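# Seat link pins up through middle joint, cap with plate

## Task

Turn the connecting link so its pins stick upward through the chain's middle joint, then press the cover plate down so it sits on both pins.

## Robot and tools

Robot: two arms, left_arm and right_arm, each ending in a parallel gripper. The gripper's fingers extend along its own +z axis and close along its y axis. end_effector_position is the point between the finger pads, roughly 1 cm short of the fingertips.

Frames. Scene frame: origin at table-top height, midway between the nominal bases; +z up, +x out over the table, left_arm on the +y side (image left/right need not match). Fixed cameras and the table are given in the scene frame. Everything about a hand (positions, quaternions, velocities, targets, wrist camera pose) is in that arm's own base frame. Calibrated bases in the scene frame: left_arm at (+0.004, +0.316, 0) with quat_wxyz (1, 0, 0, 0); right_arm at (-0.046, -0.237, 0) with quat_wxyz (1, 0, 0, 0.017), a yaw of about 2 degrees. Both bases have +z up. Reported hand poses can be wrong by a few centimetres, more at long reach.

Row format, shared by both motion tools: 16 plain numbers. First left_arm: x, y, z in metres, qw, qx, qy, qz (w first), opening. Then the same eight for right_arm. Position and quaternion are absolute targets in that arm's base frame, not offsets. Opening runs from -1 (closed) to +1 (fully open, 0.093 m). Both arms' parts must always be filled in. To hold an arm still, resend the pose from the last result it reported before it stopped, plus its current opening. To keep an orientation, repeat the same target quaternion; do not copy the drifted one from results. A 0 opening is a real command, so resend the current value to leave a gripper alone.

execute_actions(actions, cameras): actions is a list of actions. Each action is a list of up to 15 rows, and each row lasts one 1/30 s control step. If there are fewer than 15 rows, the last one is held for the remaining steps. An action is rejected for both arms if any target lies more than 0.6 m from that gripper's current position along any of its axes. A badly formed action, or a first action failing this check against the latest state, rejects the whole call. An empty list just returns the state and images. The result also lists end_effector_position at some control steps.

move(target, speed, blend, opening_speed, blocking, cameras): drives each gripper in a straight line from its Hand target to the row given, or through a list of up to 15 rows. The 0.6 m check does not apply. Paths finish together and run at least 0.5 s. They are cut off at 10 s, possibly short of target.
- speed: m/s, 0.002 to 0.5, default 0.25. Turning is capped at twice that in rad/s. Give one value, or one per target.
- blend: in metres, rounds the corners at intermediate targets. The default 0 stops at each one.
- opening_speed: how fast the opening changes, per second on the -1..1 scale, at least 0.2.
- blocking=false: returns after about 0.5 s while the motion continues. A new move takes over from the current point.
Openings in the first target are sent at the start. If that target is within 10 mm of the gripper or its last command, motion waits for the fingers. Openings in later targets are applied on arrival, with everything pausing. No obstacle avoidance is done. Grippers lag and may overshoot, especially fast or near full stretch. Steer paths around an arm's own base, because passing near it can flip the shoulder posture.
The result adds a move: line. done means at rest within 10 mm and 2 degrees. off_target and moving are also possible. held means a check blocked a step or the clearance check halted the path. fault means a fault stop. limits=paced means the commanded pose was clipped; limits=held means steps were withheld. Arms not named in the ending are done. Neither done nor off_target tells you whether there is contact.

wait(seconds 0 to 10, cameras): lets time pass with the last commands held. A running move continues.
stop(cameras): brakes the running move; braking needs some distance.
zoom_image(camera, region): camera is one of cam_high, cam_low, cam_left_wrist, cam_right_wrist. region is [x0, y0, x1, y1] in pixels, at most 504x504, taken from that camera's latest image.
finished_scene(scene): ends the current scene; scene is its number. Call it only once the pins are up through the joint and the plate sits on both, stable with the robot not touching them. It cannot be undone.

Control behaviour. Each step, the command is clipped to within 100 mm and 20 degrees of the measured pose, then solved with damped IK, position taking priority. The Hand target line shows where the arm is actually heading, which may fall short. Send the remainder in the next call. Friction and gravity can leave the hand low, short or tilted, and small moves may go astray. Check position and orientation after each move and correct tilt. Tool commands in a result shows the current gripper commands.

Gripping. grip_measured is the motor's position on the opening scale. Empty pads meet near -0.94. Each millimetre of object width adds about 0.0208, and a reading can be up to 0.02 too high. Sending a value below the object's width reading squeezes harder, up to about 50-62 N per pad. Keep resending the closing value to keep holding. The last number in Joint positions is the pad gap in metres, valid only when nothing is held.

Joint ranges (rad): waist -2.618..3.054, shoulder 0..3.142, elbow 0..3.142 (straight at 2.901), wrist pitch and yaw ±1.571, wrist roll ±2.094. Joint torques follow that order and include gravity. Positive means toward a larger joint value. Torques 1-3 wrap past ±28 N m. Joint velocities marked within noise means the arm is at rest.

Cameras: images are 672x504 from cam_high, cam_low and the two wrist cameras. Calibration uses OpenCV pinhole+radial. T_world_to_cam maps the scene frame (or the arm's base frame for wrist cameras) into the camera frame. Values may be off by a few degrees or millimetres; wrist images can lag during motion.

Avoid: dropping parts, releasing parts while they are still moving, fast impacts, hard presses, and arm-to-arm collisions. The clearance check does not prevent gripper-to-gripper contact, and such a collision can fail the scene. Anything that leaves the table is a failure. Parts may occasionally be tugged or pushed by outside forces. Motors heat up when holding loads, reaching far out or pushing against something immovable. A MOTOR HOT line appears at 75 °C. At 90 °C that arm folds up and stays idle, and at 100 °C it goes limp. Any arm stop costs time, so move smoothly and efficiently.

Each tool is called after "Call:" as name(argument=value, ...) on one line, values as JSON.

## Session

Call:
execute_actions(actions=[])

Scene clock: 0.00 s.
left_arm: end_effector_position=(+0.3585, +0.0515, +0.1331) grip_measured=+1.000 end_effector_quat_wxyz=(+0.675, -0.147, +0.715, +0.106) | right_arm: end_effector_position=(+0.3870, +0.0023, +0.1461) grip_measured=+1.000 end_effector_quat_wxyz=(+0.681, +0.010, +0.732, -0.013)
Joint positions: left_arm=[-0.038 1.568 0.201 1.294 -0.396 -0.075 0.093] | right_arm=[0.035 1.54 0.287 1.182 0.066 0 0.093]
Joint velocities: within noise
Joint torques (N m): no reading
Heat: left arm: 33 °C; right arm: 37 °C.
Hand target: left_arm +0.3605, +0.0514, +0.1416; +0.685, -0.149, +0.706, +0.104 | right_arm +0.3877, +0.0023, +0.1473; +0.682, +0.010, +0.731, -0.012
Tool commands: left_gripper/opening=+1.0 right_gripper/opening=+1.0
camera_calibration:
cam_left_wrist: T_world_to_cam=[[0.346513, -0.936014, 0.0616923, -0.0830338], [-0.415676, -0.212175, -0.884418, 0.317544], [0.840917, 0.280818, -0.4626, -0.17298], [0, 0, 0, 1]] pos_world=[0.306229, 0.0382297, 0.205943]
cam_right_wrist: T_world_to_cam=[[-0.045857, -0.998945, 0.00257864, 0.0196591], [-0.496914, 0.0205716, -0.867556, 0.356285], [0.866587, -0.0410648, -0.497333, -0.181183], [0, 0, 0, 1]] pos_world=[0.334955, 0.00486878, 0.218938]

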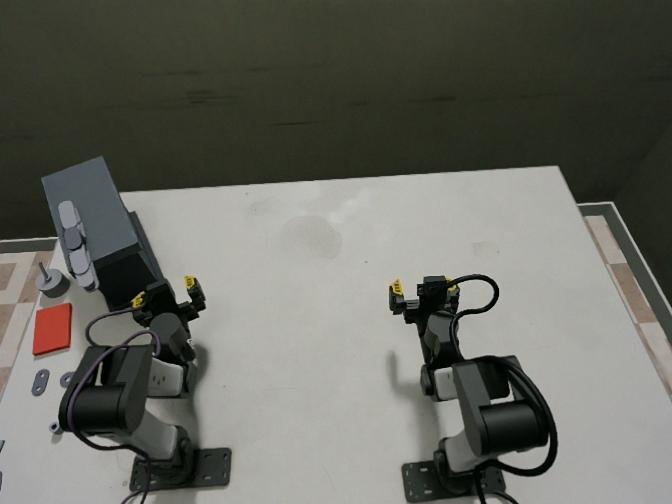

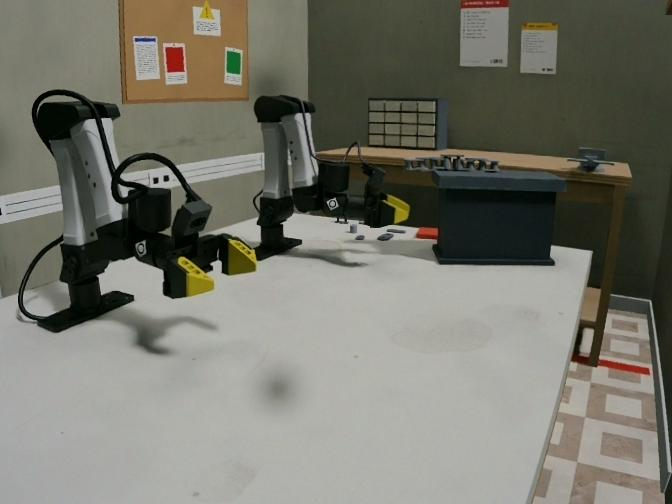

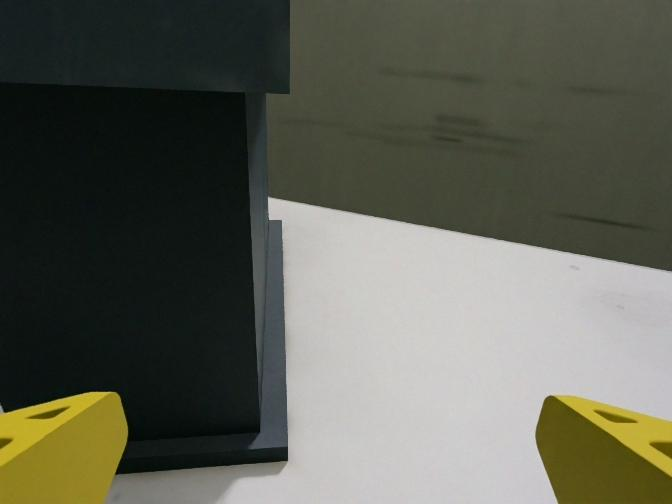

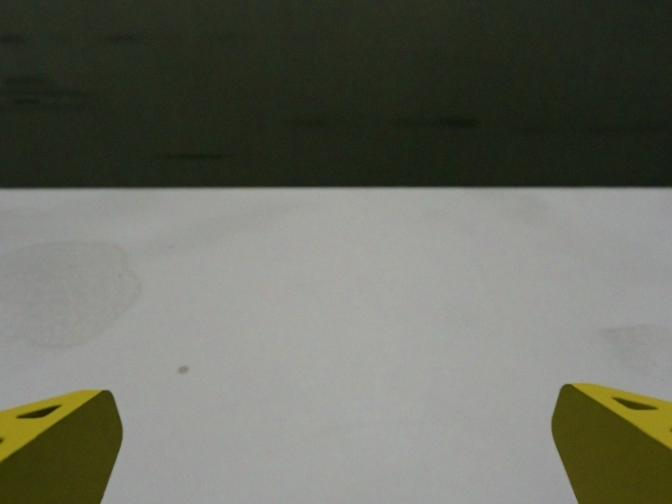

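Call:
zoom_image(camera="cam_high", region=[0, 150, 220, 320])

Call:
zoom_image(camera="cam_high", region=[0, 290, 160, 504])

Call:
zoom_image(camera="cam_low", region=[320, 140, 600, 280])

Scaled by 2.291 from the camera's 672x504 image, which has a finer 960x720 frame.

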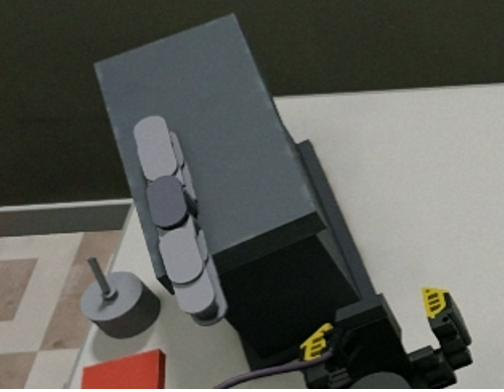

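Scaled by 2.355 from the camera's 672x504 image, which has a finer 960x720 frame.

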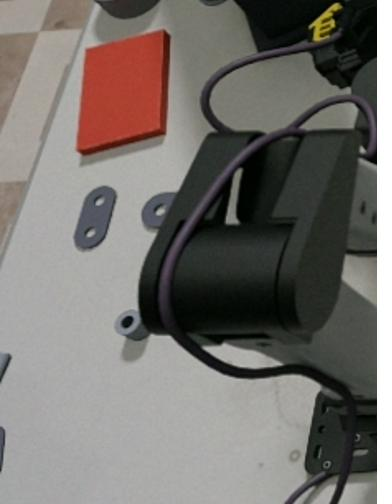

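Scaled by 1.800 from the camera's 672x504 image, which has a finer 960x720 frame.

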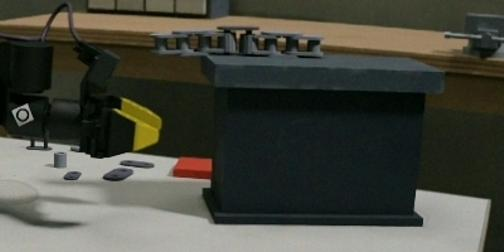

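Call:
move(target=[[0.30,0.08,0.30,0.5,0.0,0.866,0.0,1.0,0.3877,0.0023,0.1473,0.682,0.010,0.731,-0.012,1.0],[0.33,0.20,0.38,0.4082,-0.2346,0.8754,0.1094,0.3,0.3877,0.0023,0.1473,0.682,0.010,0.731,-0.012,1.0]], speed=0.25, blend=0.03)

Scene clock: 32.30 s.
left_arm: end_effector_position=(+0.3300, +0.1938, +0.3721) grip_measured=+0.302 end_effector_quat_wxyz=(+0.401, -0.225, +0.882, +0.101) | right_arm: end_effector_position=(+0.3870, +0.0023, +0.1461) grip_measured=+1.000 end_effector_quat_wxyz=(+0.681, +0.010, +0.732, -0.013)
Joint positions: left_arm=[0.549 1.498 1.918 -1.138 0.04 0.03 0.06] | right_arm=[0.035 1.54 0.287 1.182 0.066 0 0.093]
Joint velocities: within noise
Joint torques (N m): left_arm=[0.5 -4.57 8.03 1.73 -0.12 -0.28] | right_arm=[-0.4 -4.72 5.82 2.16 -0.02 -0.01]
Heat: left arm: 34 °C; right arm: 38 °C.
Hand target: left_arm +0.3298, +0.1998, +0.3798; +0.408, -0.235, +0.875, +0.109 | right_arm +0.3877, +0.0023, +0.1473; +0.682, +0.010, +0.731, -0.012
Off the commanded pose: left_arm 0.010 m, 2 deg | right_arm 0.001 m, 0 deg.
move: done
camera_calibration:
cam_left_wrist: T_world_to_cam=[[0.48078, -0.876602, 0.0204978, 0.00490703], [-0.789805, -0.443093, -0.424118, 0.544166], [0.380865, 0.187718, -0.905375, 0.256183], [0, 0, 0, 1]] pos_world=[0.329855, 0.197327, 0.462631]
cam_right_wrist: T_world_to_cam=[[-0.045857, -0.998945, 0.00257864, 0.0196591], [-0.496914, 0.0205716, -0.867556, 0.356285], [0.866587, -0.0410648, -0.497333, -0.181183], [0, 0, 0, 1]] pos_world=[0.334955, 0.00486878, 0.218938]

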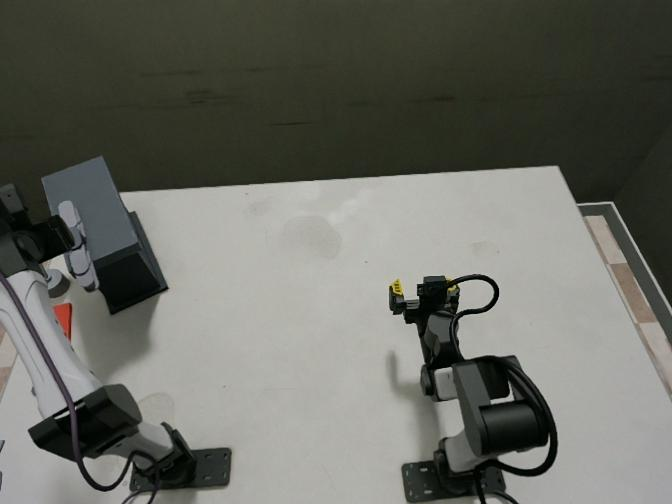

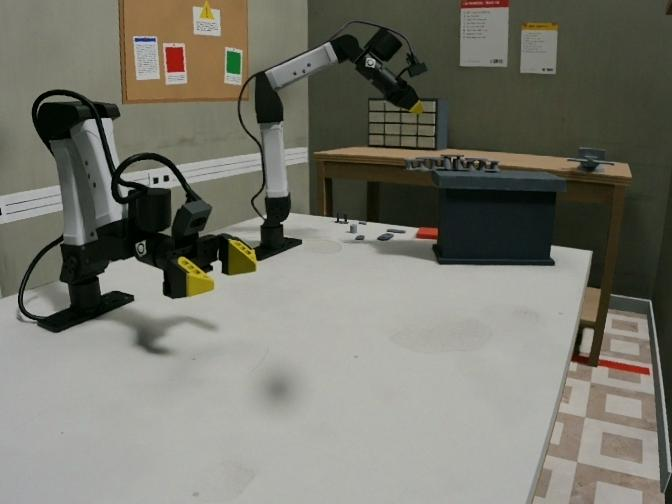

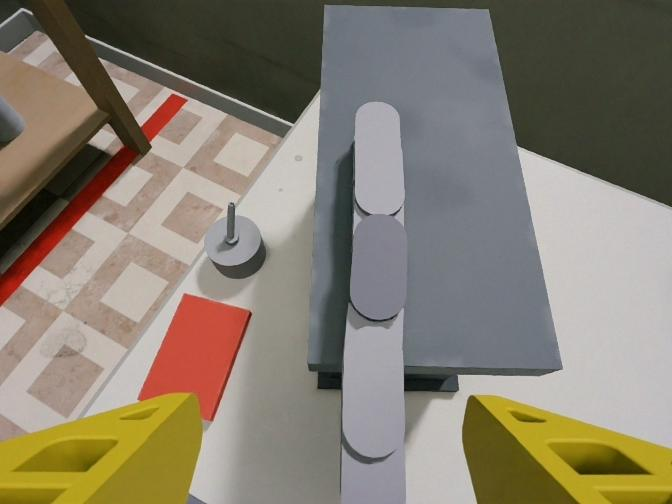

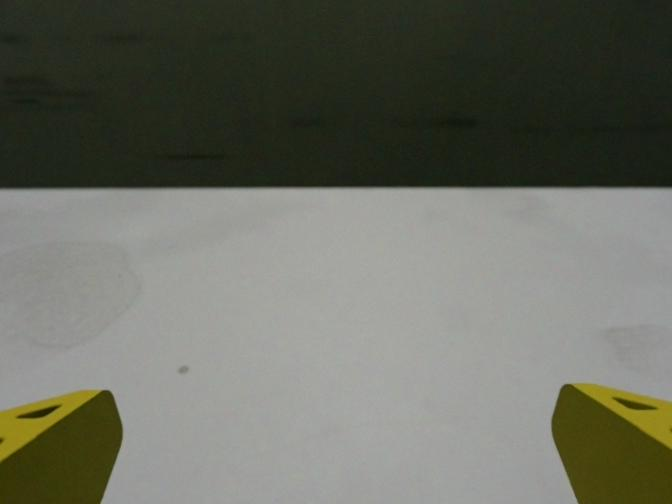

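Call:
move(target=[0.43,0.205,0.30,0,-0.2164,0.9763,0,0.3,0.3877,0.0023,0.1473,0.682,0.010,0.731,-0.012,1.0], speed=0.15)

Scene clock: 144.70 s.
left_arm: end_effector_position=(+0.4256, +0.2053, +0.2967) grip_measured=+0.302 end_effector_quat_wxyz=(+0.254, -0.207, +0.943, +0.056) | right_arm: end_effector_position=(+0.3870, +0.0023, +0.1461) grip_measured=+1.000 end_effector_quat_wxyz=(+0.681, +0.010, +0.732, -0.013)
Joint positions: left_arm=[0.453 2.171 2.697 -1.571 0.01 0.019 0.06] | right_arm=[0.035 1.54 0.287 1.182 0.066 0 0.093]
Joint velocities: within noise
Joint torques (N m): left_arm=[-0.92 -9.7 7.05 1.31 -0.08 -0.28] | right_arm=[-0.18 -4.79 5.81 2.18 -0.06 0.02]
Heat: left arm: 40 °C; right arm: 38 °C.
Hand target: left_arm +0.4295, +0.2047, +0.2994; +0.261, -0.208, +0.941, +0.060 | right_arm +0.3877, +0.0023, +0.1473; +0.682, +0.010, +0.731, -0.012
Off the commanded pose: left_arm 0.006 m, 30 deg; orientation clipped | right_arm 0.001 m, 0 deg.
joint read past its limit (left arm) — joint 4 (wrist pitch), lower limit.
joint sent to its limit (left arm) — joint 4 (wrist pitch), lower limit. The joint targets are off in orientation, not in position.
move: off_target (left_arm); limits=paced
camera_calibration:
cam_left_wrist: T_world_to_cam=[[0.425615, -0.904795, 0.014041, 0.00171794], [-0.898663, -0.424448, -0.110675, 0.542326], [0.106098, 0.0344869, -0.993757, 0.323978], [0, 0, 0, 1]] pos_world=[0.452263, 0.22057, 0.381953]
cam_right_wrist: T_world_to_cam=[[-0.045857, -0.998945, 0.00257864, 0.0196591], [-0.496914, 0.0205716, -0.867556, 0.356285], [0.866587, -0.0410648, -0.497333, -0.181183], [0, 0, 0, 1]] pos_world=[0.334955, 0.00486878, 0.218938]

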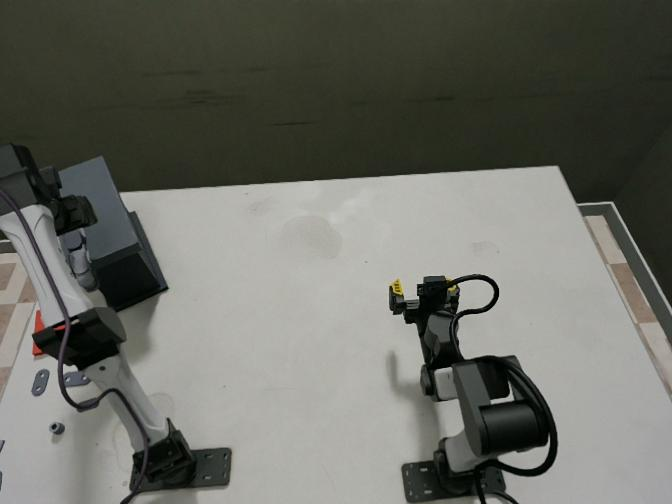

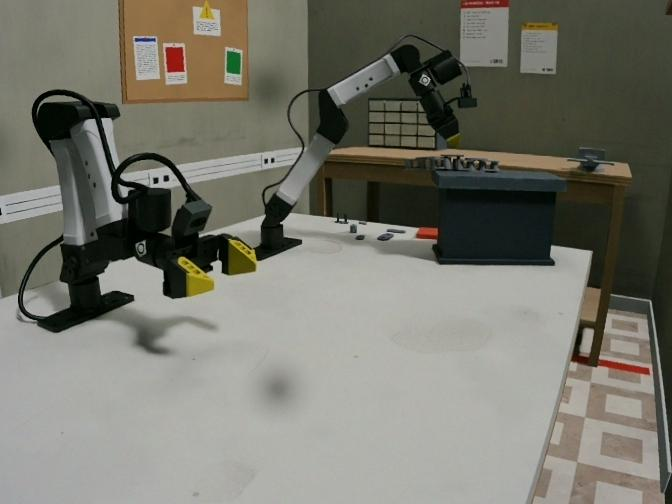

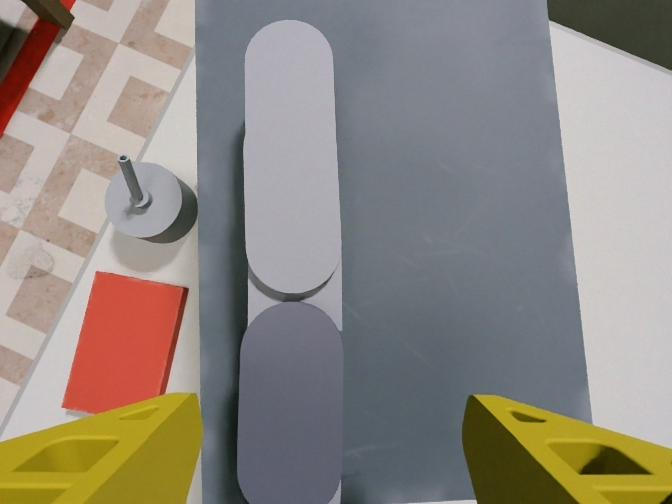

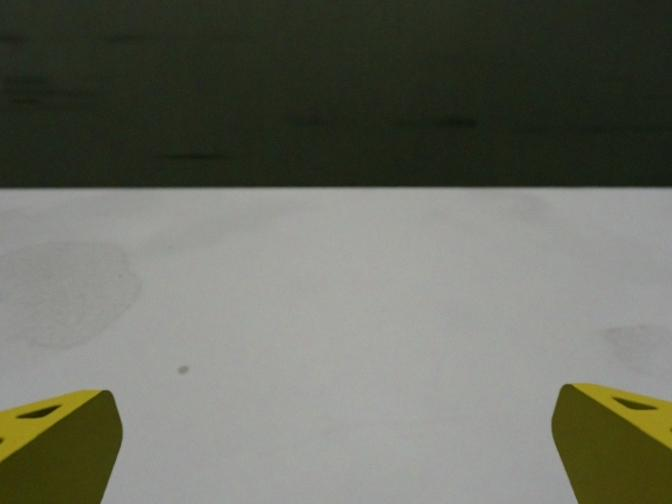

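Call:
move(target=[0.372,0.1925,0.305,0.2109,-0.2197,0.9513,0.0487,0.3,0.3877,0.0023,0.1473,0.682,0.010,0.731,-0.012,1.0], speed=0.12)

Scene clock: 217.93 s.
left_arm: end_effector_position=(+0.3779, +0.1931, +0.2931) grip_measured=+0.302 end_effector_quat_wxyz=(+0.209, -0.220, +0.952, +0.048) | right_arm: end_effector_position=(+0.3870, +0.0023, +0.1461) grip_measured=+1.000 end_effector_quat_wxyz=(+0.681, +0.010, +0.732, -0.013)
Joint positions: left_arm=[0.476 1.984 2.421 -1.575 0.01 0.019 0.06] | right_arm=[0.035 1.54 0.287 1.182 0.066 0 0.093]
Joint velocities: within noise
Joint torques (N m): left_arm=[0.4 -12.96 4.36 1.2 0.03 -0.1] | right_arm=[-0.44 -4.59 5.63 2.24 0 0.08]
Heat: left arm: 45 °C; right arm: 40 °C.
Hand target: left_arm +0.3721, +0.1924, +0.3045; +0.223, -0.219, +0.948, +0.052 | right_arm +0.3877, +0.0023, +0.1473; +0.682, +0.010, +0.731, -0.012
Off the commanded pose: left_arm 0.013 m, 0 deg | right_arm 0.001 m, 0 deg.
joint read past its limit (left arm) — joint 4 (wrist pitch), lower limit.
joint sent to its limit (left arm) — joint 4 (wrist pitch), lower limit. The joint targets still meet the commanded pose.
move: off_target (left_arm)
camera_calibration:
cam_left_wrist: T_world_to_cam=[[0.447774, -0.894017, 0.0152305, 0.000192259], [-0.893874, -0.447993, -0.017065, 0.469118], [0.0220796, -0.00597289, -0.999738, 0.367233], [0, 0, 0, 1]] pos_world=[0.411138, 0.212527, 0.375139]
cam_right_wrist: T_world_to_cam=[[-0.045857, -0.998945, 0.00257864, 0.0196591], [-0.496914, 0.0205716, -0.867556, 0.356285], [0.866587, -0.0410648, -0.497333, -0.181183], [0, 0, 0, 1]] pos_world=[0.334955, 0.00486878, 0.218938]

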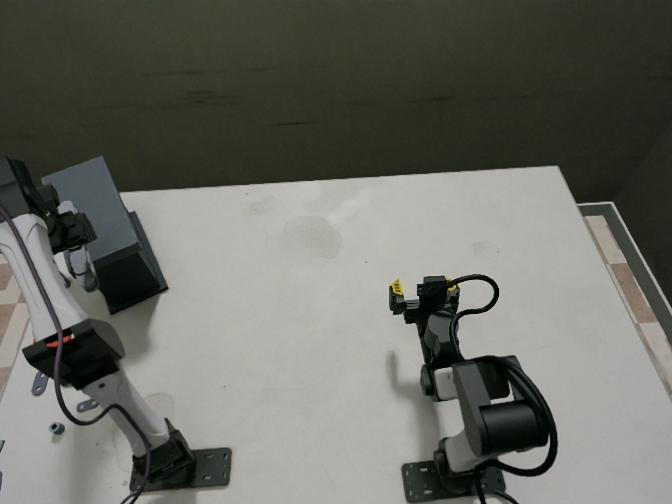

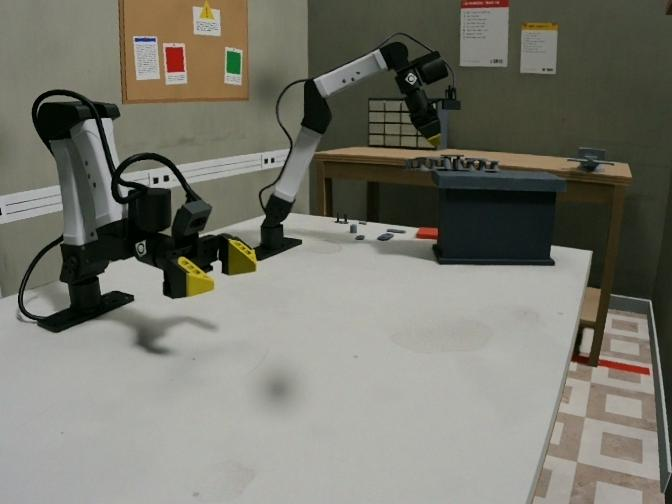

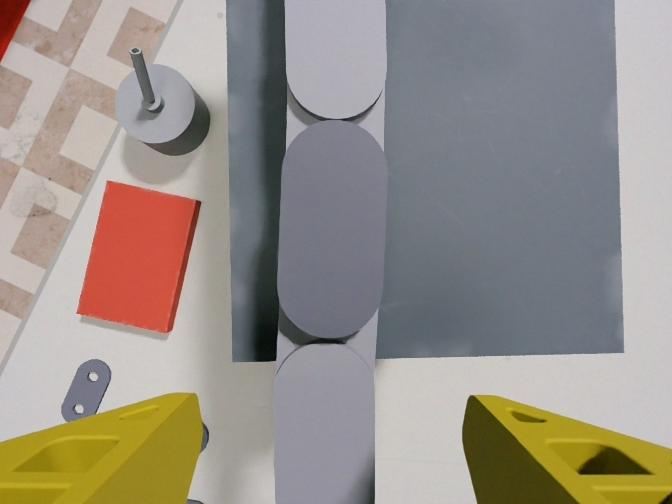

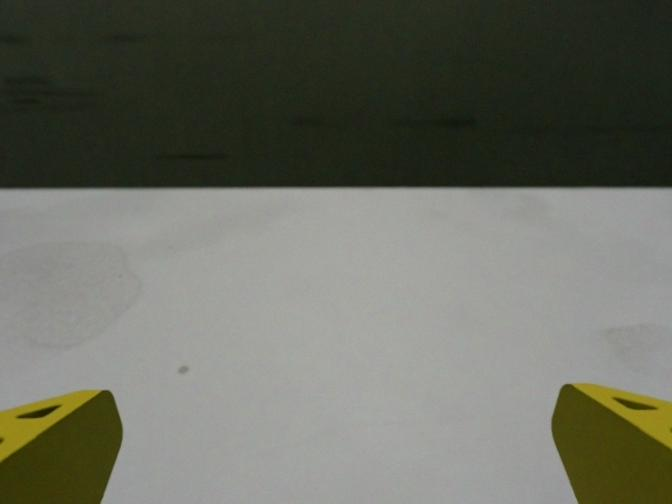

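Call:
move(target=[0.371,0.1955,0.275,0.2109,-0.2197,0.9513,0.0487,0.2,0.3877,0.0023,0.1473,0.682,0.010,0.731,-0.012,1.0], speed=0.08, cameras=["cam_left_wrist","cam_low"])

Call:
zoom_image(camera="cam_low", region=[370, 40, 580, 200])

Scene clock: 234.67 s.
left_arm: end_effector_position=(+0.3748, +0.1946, +0.2578) grip_measured=+0.202 end_effector_quat_wxyz=(+0.184, -0.222, +0.957, +0.043) | right_arm: end_effector_position=(+0.3870, +0.0023, +0.1461) grip_measured=+1.000 end_effector_quat_wxyz=(+0.681, +0.010, +0.732, -0.013)
Joint positions: left_arm=[0.483 1.925 2.19 -1.455 0.01 0.024 0.055] | right_arm=[0.035 1.54 0.287 1.182 0.066 0 0.093]
Joint velocities: within noise
Joint torques (N m): left_arm=[0.65 -14.11 4.72 1.23 0.06 -0.06] | right_arm=[-0.27 -4.49 5.86 2.23 -0.03 -0.05]
Heat: left arm: 49 °C; right arm: 41 °C.
Hand target: left_arm +0.3708, +0.1953, +0.2748; +0.210, -0.220, +0.951, +0.049 | right_arm +0.3877, +0.0023, +0.1473; +0.682, +0.010, +0.731, -0.012
Off the commanded pose: left_arm 0.018 m, 3 deg | right_arm 0.001 m, 0 deg.
move: off_target (left_arm)
camera_calibration:
cam_left_wrist: T_world_to_cam=[[0.450192, -0.892822, 0.0140015, 0.00262199], [-0.892569, -0.449507, 0.035543, 0.452724], [-0.0254398, -0.0284985, -0.99927, 0.354121], [0, 0, 0, 1]] pos_world=[0.411916, 0.215936, 0.337734]
Images, in order (width x height): cam_low 672x504, cam_left_wrist 672x504.

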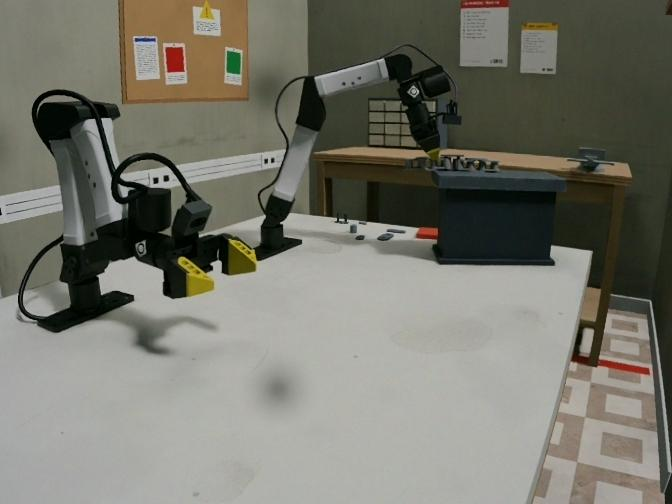

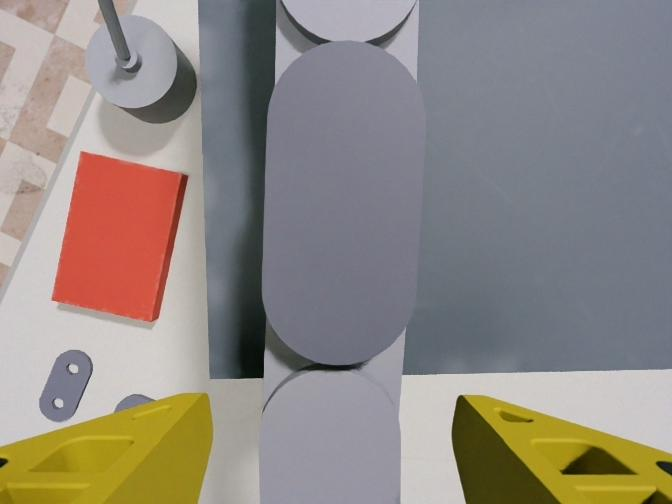

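Scaled by 2.400 from the camera's 672x504 image, which has a finer 960x720 frame.

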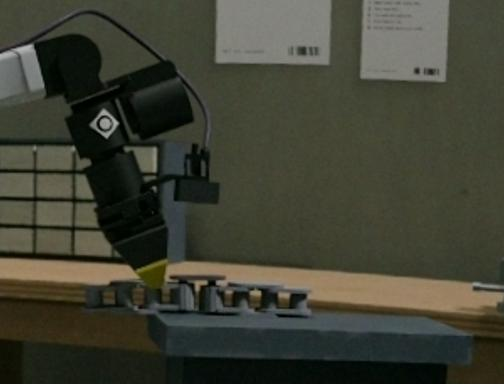

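Call:
move(target=[0.3715,0.1962,0.262,0.2109,-0.2197,0.9513,0.0487,0.2,0.3877,0.0023,0.1473,0.682,0.010,0.731,-0.012,1.0], speed=0.06, cameras=["cam_left_wrist","cam_low"])

Call:
zoom_image(camera="cam_low", region=[390, 130, 520, 200])

Scene clock: 241.57 s.
left_arm: end_effector_position=(+0.3751, +0.1947, +0.2446) grip_measured=+0.202 end_effector_quat_wxyz=(+0.184, -0.222, +0.957, +0.043) | right_arm: end_effector_position=(+0.3870, +0.0023, +0.1461) grip_measured=+1.000 end_effector_quat_wxyz=(+0.681, +0.010, +0.732, -0.013)
Joint positions: left_arm=[0.483 1.895 2.089 -1.386 0.01 0.025 0.055] | right_arm=[0.035 1.54 0.287 1.182 0.066 0 0.093]
Joint velocities: within noise
Joint torques (N m): left_arm=[0.76 -14.11 4.92 1.29 0.07 -0.06] | right_arm=[-0.28 -4.71 5.64 2.2 -0.03 -0.08]
Heat: left arm: 50 °C; right arm: 41 °C.
Hand target: left_arm +0.3713, +0.1960, +0.2618; +0.210, -0.220, +0.951, +0.049 | right_arm +0.3877, +0.0023, +0.1473; +0.682, +0.010, +0.731, -0.012
Off the commanded pose: left_arm 0.018 m, 3 deg | right_arm 0.001 m, 0 deg.
move: off_target (left_arm)
camera_calibration:
cam_left_wrist: T_world_to_cam=[[0.44957, -0.89314, 0.0137312, 0.0031733], [-0.892859, -0.448871, 0.0363025, 0.453325], [-0.0262596, -0.0285806, -0.999247, 0.341253], [0, 0, 0, 1]] pos_world=[0.412289, 0.216072, 0.324495]
Images, in order (width x height): cam_low 672x504, cam_left_wrist 672x504.

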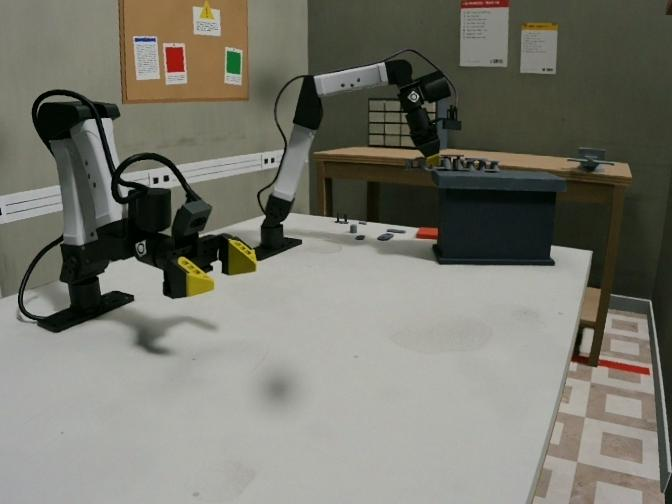

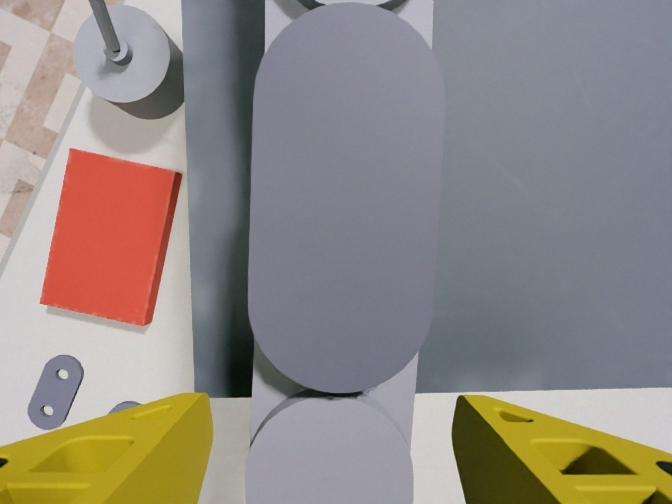

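Scaled by 3.877 from the camera's 672x504 image, which has a finer 960x720 frame.

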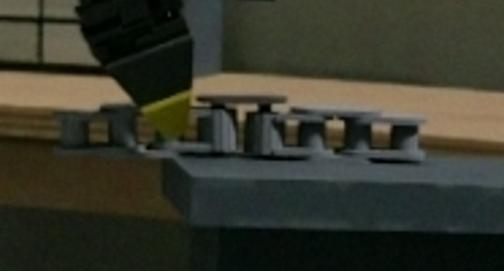

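Call:
move(target=[0.3715,0.1962,0.262,0.2109,-0.2197,0.9513,0.0487,-0.55,0.3877,0.0023,0.1473,0.682,0.010,0.731,-0.012,1.0], speed=0.06, opening_speed=0.6, cameras=["cam_left_wrist","cam_low"])

Call:
zoom_image(camera="cam_low", region=[390, 130, 520, 200])

Scene clock: 247.90 s.
left_arm: end_effector_position=(+0.3754, +0.1949, +0.2448) grip_measured=-0.455 end_effector_quat_wxyz=(+0.184, -0.222, +0.957, +0.043) | right_arm: end_effector_position=(+0.3870, +0.0023, +0.1461) grip_measured=+1.000 end_effector_quat_wxyz=(+0.681, +0.010, +0.732, -0.013)
Joint positions: left_arm=[0.483 1.895 2.089 -1.384 0.01 0.026 0.023] | right_arm=[0.035 1.54 0.287 1.182 0.066 0 0.093]
Joint velocities: within noise
Joint torques (N m): left_arm=[0.76 -14.12 4.92 1.26 0.06 -0.07] | right_arm=[-0.34 -4.83 5.86 2.15 0 -0.04]
Heat: left arm: 52 °C; right arm: 41 °C.
Hand target: left_arm +0.3713, +0.1960, +0.2618; +0.210, -0.220, +0.951, +0.049 | right_arm +0.3877, +0.0023, +0.1473; +0.682, +0.010, +0.731, -0.012
Off the commanded pose: left_arm 0.018 m, 3 deg | right_arm 0.001 m, 0 deg.
move: off_target (left_arm)
camera_calibration:
cam_left_wrist: T_world_to_cam=[[0.44892, -0.893471, 0.0134227, 0.00356107], [-0.89322, -0.448272, 0.0347751, 0.454056], [-0.0250535, -0.0276007, -0.999305, 0.340773], [0, 0, 0, 1]] pos_world=[0.412511, 0.216128, 0.324698]
Images, in order (width x height): cam_low 672x504, cam_left_wrist 672x504.

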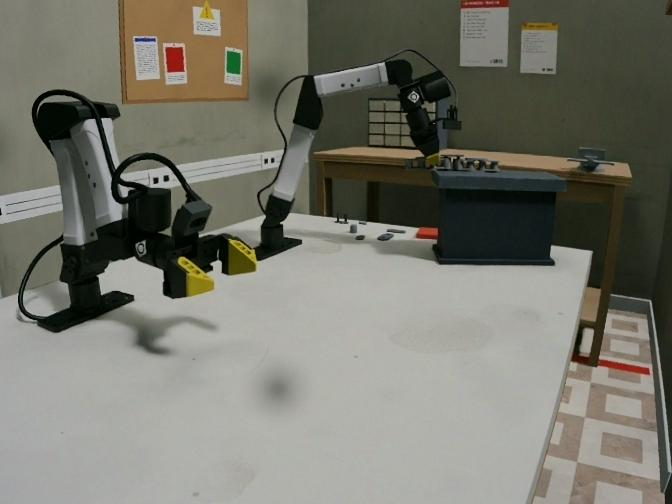

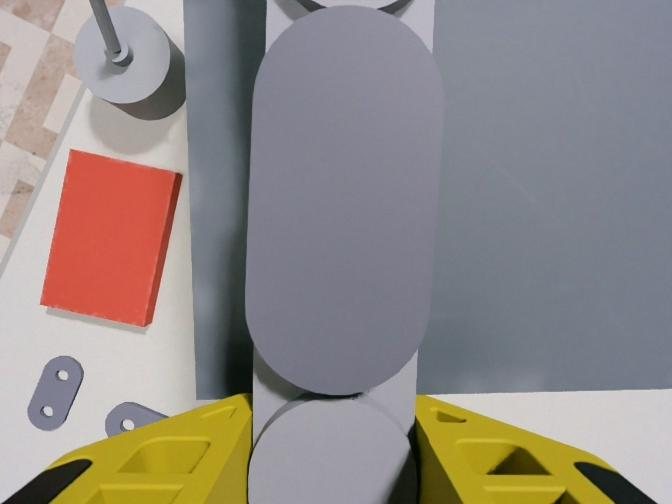

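Scaled by 3.877 from the camera's 672x504 image, which has a finer 960x720 frame.

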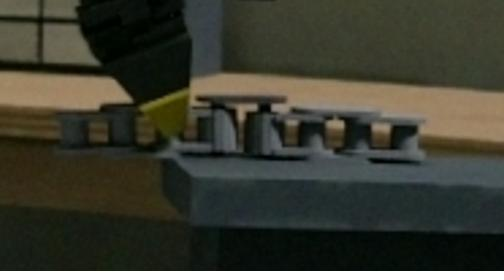

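Call:
move(target=[0.352,0.1865,0.262,0.2109,-0.2197,0.9513,0.0487,-0.60,0.3877,0.0023,0.1473,0.682,0.010,0.731,-0.012,1.0], speed=0.04, cameras=["cam_left_wrist","cam_low"])

Call:
zoom_image(camera="cam_low", region=[370, 130, 520, 200])

Scene clock: 287.00 s.
left_arm: end_effector_position=(+0.3580, +0.1857, +0.2445) grip_measured=-0.455 end_effector_quat_wxyz=(+0.185, -0.221, +0.956, +0.043) | right_arm: end_effector_position=(+0.3870, +0.0023, +0.1461) grip_measured=+1.000 end_effector_quat_wxyz=(+0.681, +0.010, +0.732, -0.013)
Joint positions: left_arm=[0.483 1.803 1.965 -1.35 0.01 0.026 0.023] | right_arm=[0.035 1.54 0.287 1.182 0.066 0 0.093]
Joint velocities: within noise
Joint torques (N m): left_arm=[0.95 -13.72 5.09 1.18 0.07 -0.06] | right_arm=[-0.36 -4.79 5.71 2.22 -0.02 0]
Heat: left arm: 60 °C; right arm: 42 °C.
Hand target: left_arm +0.3519, +0.1863, +0.2618; +0.211, -0.220, +0.951, +0.049 | right_arm +0.3877, +0.0023, +0.1473; +0.682, +0.010, +0.731, -0.012
Off the commanded pose: left_arm 0.018 m, 3 deg | right_arm 0.001 m, 0 deg.
move: off_target (left_arm)
camera_calibration:
cam_left_wrist: T_world_to_cam=[[0.448573, -0.893648, 0.0132341, 0.00342867], [-0.893456, -0.448002, 0.0321054, 0.43505], [-0.022762, -0.0262257, -0.999397, 0.338777], [0, 0, 0, 1]] pos_world=[0.394871, 0.206852, 0.32456]
Images, in order (width x height): cam_low 672x504, cam_left_wrist 672x504.

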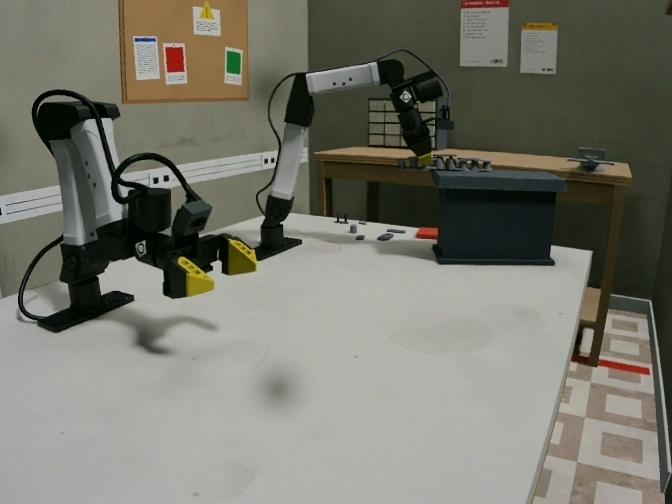

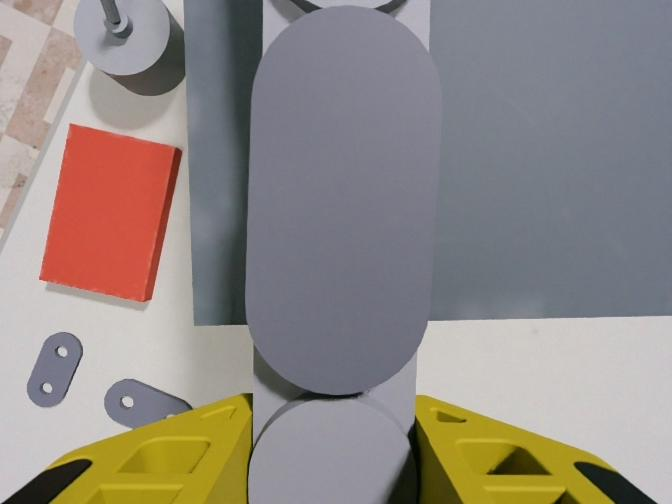

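Scaled by 3.360 from the camera's 672x504 image, which has a finer 960x720 frame.

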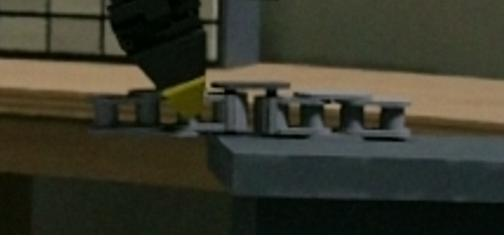

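Call:
move(target=[0.321,0.171,0.261,0.2109,-0.2197,0.9513,0.0487,-0.60,0.3877,0.0023,0.1473,0.682,0.010,0.731,-0.012,1.0], speed=0.05, cameras=["cam_left_wrist","cam_low"])

Call:
zoom_image(camera="cam_low", region=[370, 130, 520, 200])

Scene clock: 299.00 s.
left_arm: end_effector_position=(+0.3241, +0.1707, +0.2401) grip_measured=-0.455 end_effector_quat_wxyz=(+0.175, -0.223, +0.958, +0.041) | right_arm: end_effector_position=(+0.3870, +0.0023, +0.1461) grip_measured=+1.000 end_effector_quat_wxyz=(+0.681, +0.010, +0.732, -0.013)
Joint positions: left_arm=[0.489 1.666 1.792 -1.335 0.01 0.03 0.023] | right_arm=[0.035 1.54 0.287 1.182 0.066 0 0.093]
Joint velocities: within noise
Joint torques (N m): left_arm=[0.66 -12.97 5.83 1.23 0.08 -0.06] | right_arm=[-0.28 -4.67 5.71 2.19 -0.03 0.02]
Heat: left arm: 57 °C; right arm: 42 °C.
Hand target: left_arm +0.3207, +0.1708, +0.2607; +0.210, -0.220, +0.951, +0.049 | right_arm +0.3877, +0.0023, +0.1473; +0.682, +0.010, +0.731, -0.012
Off the commanded pose: left_arm 0.021 m, 4 deg | right_arm 0.001 m, 0 deg.
move: off_target (left_arm)
camera_calibration:
cam_left_wrist: T_world_to_cam=[[0.451436, -0.89222, 0.0122483, 0.00427807], [-0.891323, -0.450254, 0.0530525, 0.392891], [-0.0418196, -0.034867, -0.998517, 0.340603], [0, 0, 0, 1]] pos_world=[0.362505, 0.192593, 0.319202]
Images, in order (width x height): cam_low 672x504, cam_left_wrist 672x504.

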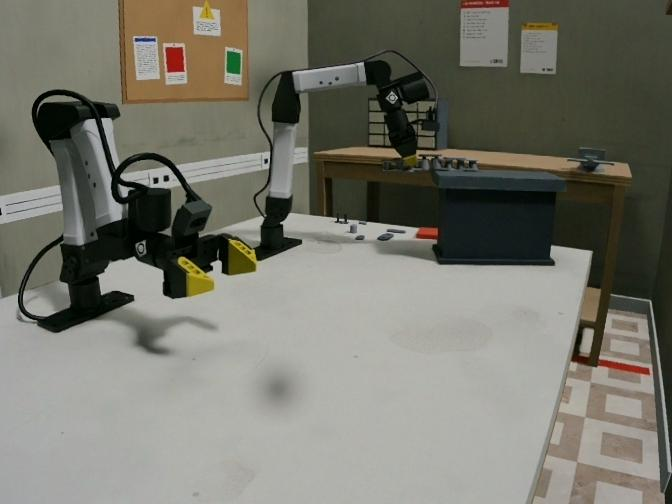

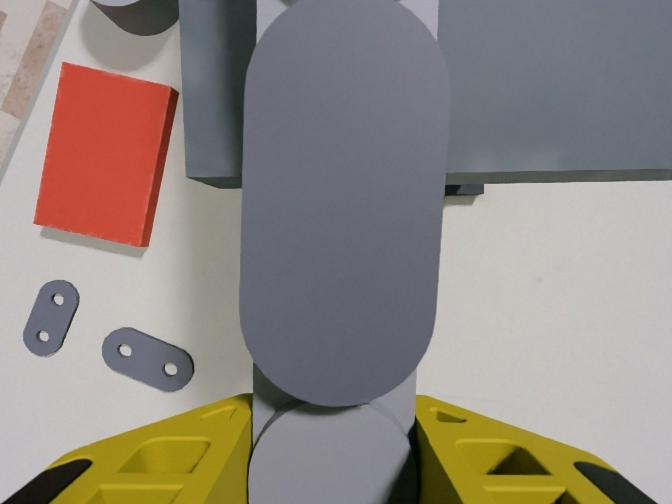

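Scaled by 3.360 from the camera's 672x504 image, which has a finer 960x720 frame.

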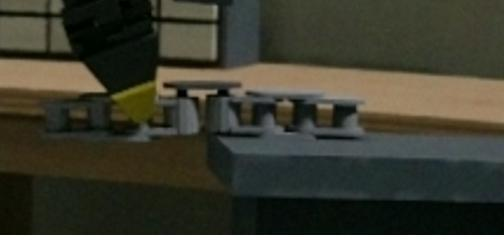

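Call:
move(target=[0.319,0.170,0.238,0.2109,-0.2197,0.9513,0.0487,-0.60,0.3877,0.0023,0.1473,0.682,0.010,0.731,-0.012,1.0], speed=0.05, cameras=["cam_left_wrist","cam_low"])

Call:
zoom_image(camera="cam_low", region=[370, 130, 520, 200])

Scene clock: 307.40 s.
left_arm: end_effector_position=(+0.3173, +0.1671, +0.2163) grip_measured=-0.455 end_effector_quat_wxyz=(+0.168, -0.223, +0.959, +0.040) | right_arm: end_effector_position=(+0.3870, +0.0023, +0.1461) grip_measured=+1.000 end_effector_quat_wxyz=(+0.681, +0.010, +0.732, -0.013)
Joint positions: left_arm=[0.489 1.621 1.65 -1.254 0.01 0.03 0.023] | right_arm=[0.035 1.54 0.287 1.182 0.066 0 0.093]
Joint velocities: within noise
Joint torques (N m): left_arm=[0.69 -12.56 6.11 1.36 0.09 -0.06] | right_arm=[-0.36 -4.78 5.53 2.21 -0.04 -0.03]
Heat: left arm: 58 °C; right arm: 42 °C.
Hand target: left_arm +0.3184, +0.1697, +0.2380; +0.210, -0.220, +0.951, +0.049 | right_arm +0.3877, +0.0023, +0.1473; +0.682, +0.010, +0.731, -0.012
Off the commanded pose: left_arm 0.022 m, 5 deg | right_arm 0.001 m, 0 deg.
move: off_target (left_arm)
camera_calibration:
cam_left_wrist: T_world_to_cam=[[0.450968, -0.892455, 0.012314, 0.00458102], [-0.890798, -0.449183, 0.0686583, 0.382705], [-0.0557432, -0.041932, -0.997564, 0.321863], [0, 0, 0, 1]] pos_world=[0.356788, 0.189489, 0.294747]
Images, in order (width x height): cam_low 672x504, cam_left_wrist 672x504.

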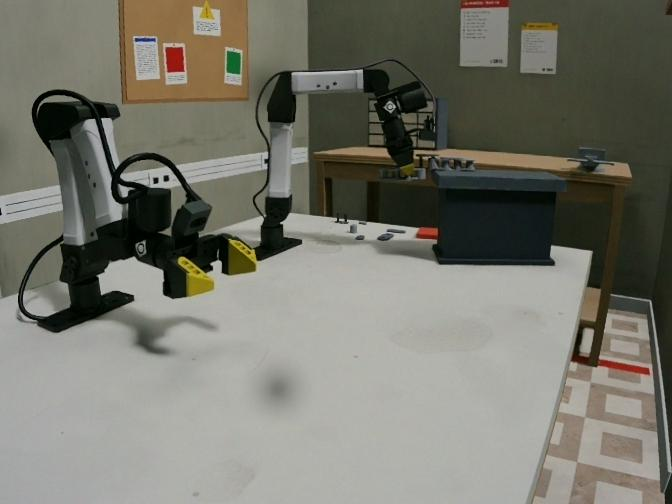

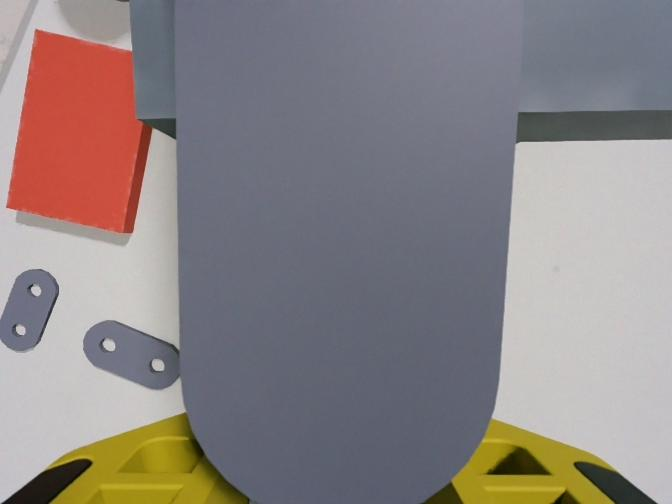

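Scaled by 3.360 from the camera's 672x504 image, which has a finer 960x720 frame.

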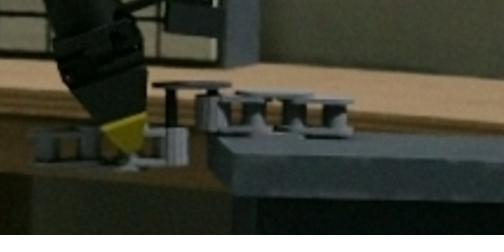

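Call:
move(target=[0.3215,0.1722,0.2315,0.2109,-0.2197,0.9513,0.0487,-0.60,0.3877,0.0023,0.1473,0.682,0.010,0.731,-0.012,1.0], speed=0.05, cameras=["cam_left_wrist","cam_low"])

Call:
zoom_image(camera="cam_low", region=[370, 130, 520, 200])

Scene clock: 320.77 s.
left_arm: end_effector_position=(+0.3182, +0.1675, +0.2111) grip_measured=-0.455 end_effector_quat_wxyz=(+0.167, -0.222, +0.960, +0.040) | right_arm: end_effector_position=(+0.3870, +0.0023, +0.1461) grip_measured=+1.000 end_effector_quat_wxyz=(+0.681, +0.010, +0.732, -0.013)
Joint positions: left_arm=[0.489 1.621 1.629 -1.234 0.01 0.033 0.023] | right_arm=[0.035 1.54 0.287 1.182 0.066 0 0.093]
Joint velocities: within noise
Joint torques (N m): left_arm=[0.94 -12.14 6.05 1.41 0.09 -0.06] | right_arm=[-0.36 -4.82 5.67 2.21 -0.01 0.04]
Heat: left arm: 58 °C; right arm: 43 °C.
Hand target: left_arm +0.3208, +0.1718, +0.2316; +0.210, -0.220, +0.951, +0.049 | right_arm +0.3877, +0.0023, +0.1473; +0.682, +0.010, +0.731, -0.012
Off the commanded pose: left_arm 0.021 m, 5 deg | right_arm 0.001 m, 0 deg.
move: off_target (left_arm)
camera_calibration:
cam_left_wrist: T_world_to_cam=[[0.449066, -0.893424, 0.0115724, 0.00559133], [-0.891645, -0.447263, 0.0701754, 0.383697], [-0.0575205, -0.0418318, -0.997468, 0.317233], [0, 0, 0, 1]] pos_world=[0.357858, 0.189879, 0.289439]
Images, in order (width x height): cam_low 672x504, cam_left_wrist 672x504.

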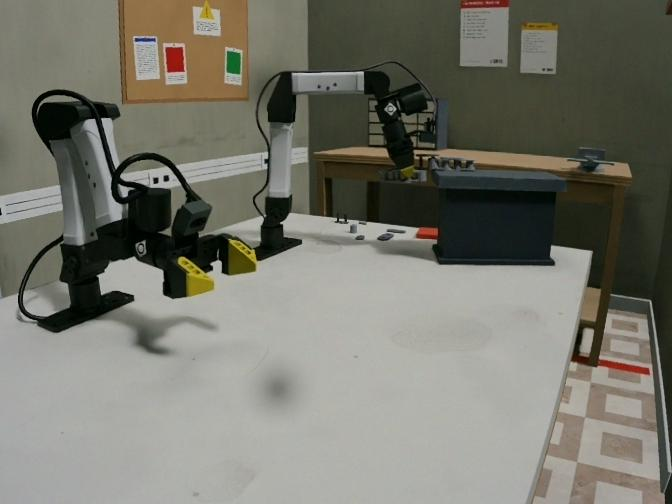

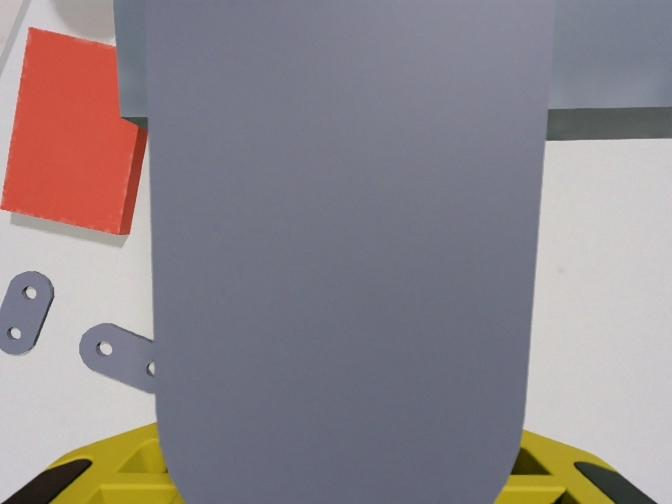

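Scaled by 3.360 from the camera's 672x504 image, which has a finer 960x720 frame.

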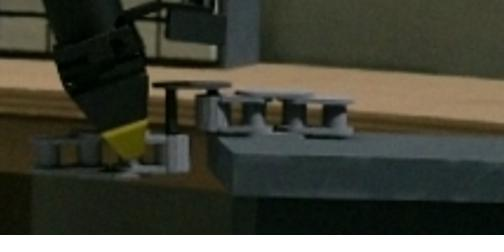

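Call:
move(target=[0.3225,0.1727,0.2275,0.2109,-0.2197,0.9513,0.0487,-0.60,0.3877,0.0023,0.1473,0.682,0.010,0.731,-0.012,1.0], speed=0.05, cameras=["cam_low"])

Call:
zoom_image(camera="cam_low", region=[370, 140, 450, 190])

Scene clock: 329.53 s.
left_arm: end_effector_position=(+0.3191, +0.1680, +0.2070) grip_measured=-0.455 end_effector_quat_wxyz=(+0.167, -0.222, +0.960, +0.040) | right_arm: end_effector_position=(+0.3870, +0.0023, +0.1461) grip_measured=+1.000 end_effector_quat_wxyz=(+0.681, +0.010, +0.732, -0.013)
Joint positions: left_arm=[0.489 1.621 1.612 -1.217 0.01 0.033 0.023] | right_arm=[0.035 1.54 0.287 1.182 0.066 0 0.093]
Joint velocities: within noise
Joint torques (N m): left_arm=[0.92 -12.18 6.13 1.41 0.09 -0.06] | right_arm=[-0.36 -4.75 5.63 2.19 -0.04 -0.03]
Heat: left arm: 58 °C; right arm: 43 °C.
Hand target: left_arm +0.3219, +0.1723, +0.2277; +0.210, -0.220, +0.951, +0.049 | right_arm +0.3877, +0.0023, +0.1473; +0.682, +0.010, +0.731, -0.012
Off the commanded pose: left_arm 0.021 m, 5 deg | right_arm 0.001 m, 0 deg.
move: off_target (left_arm)
Images, in order (width x height): cam_low 672x504.

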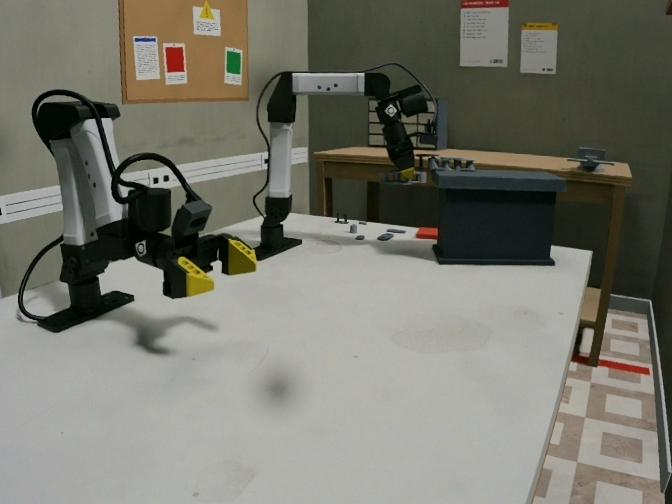

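Scaled by 6.300 from the camera's 672x504 image, which has a finer 960x720 frame.

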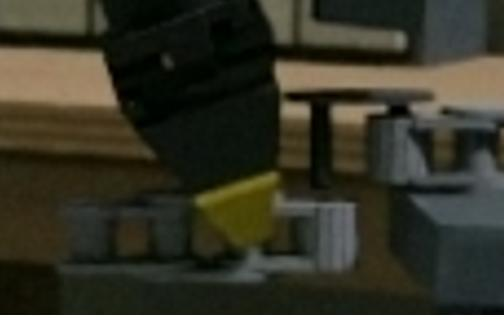

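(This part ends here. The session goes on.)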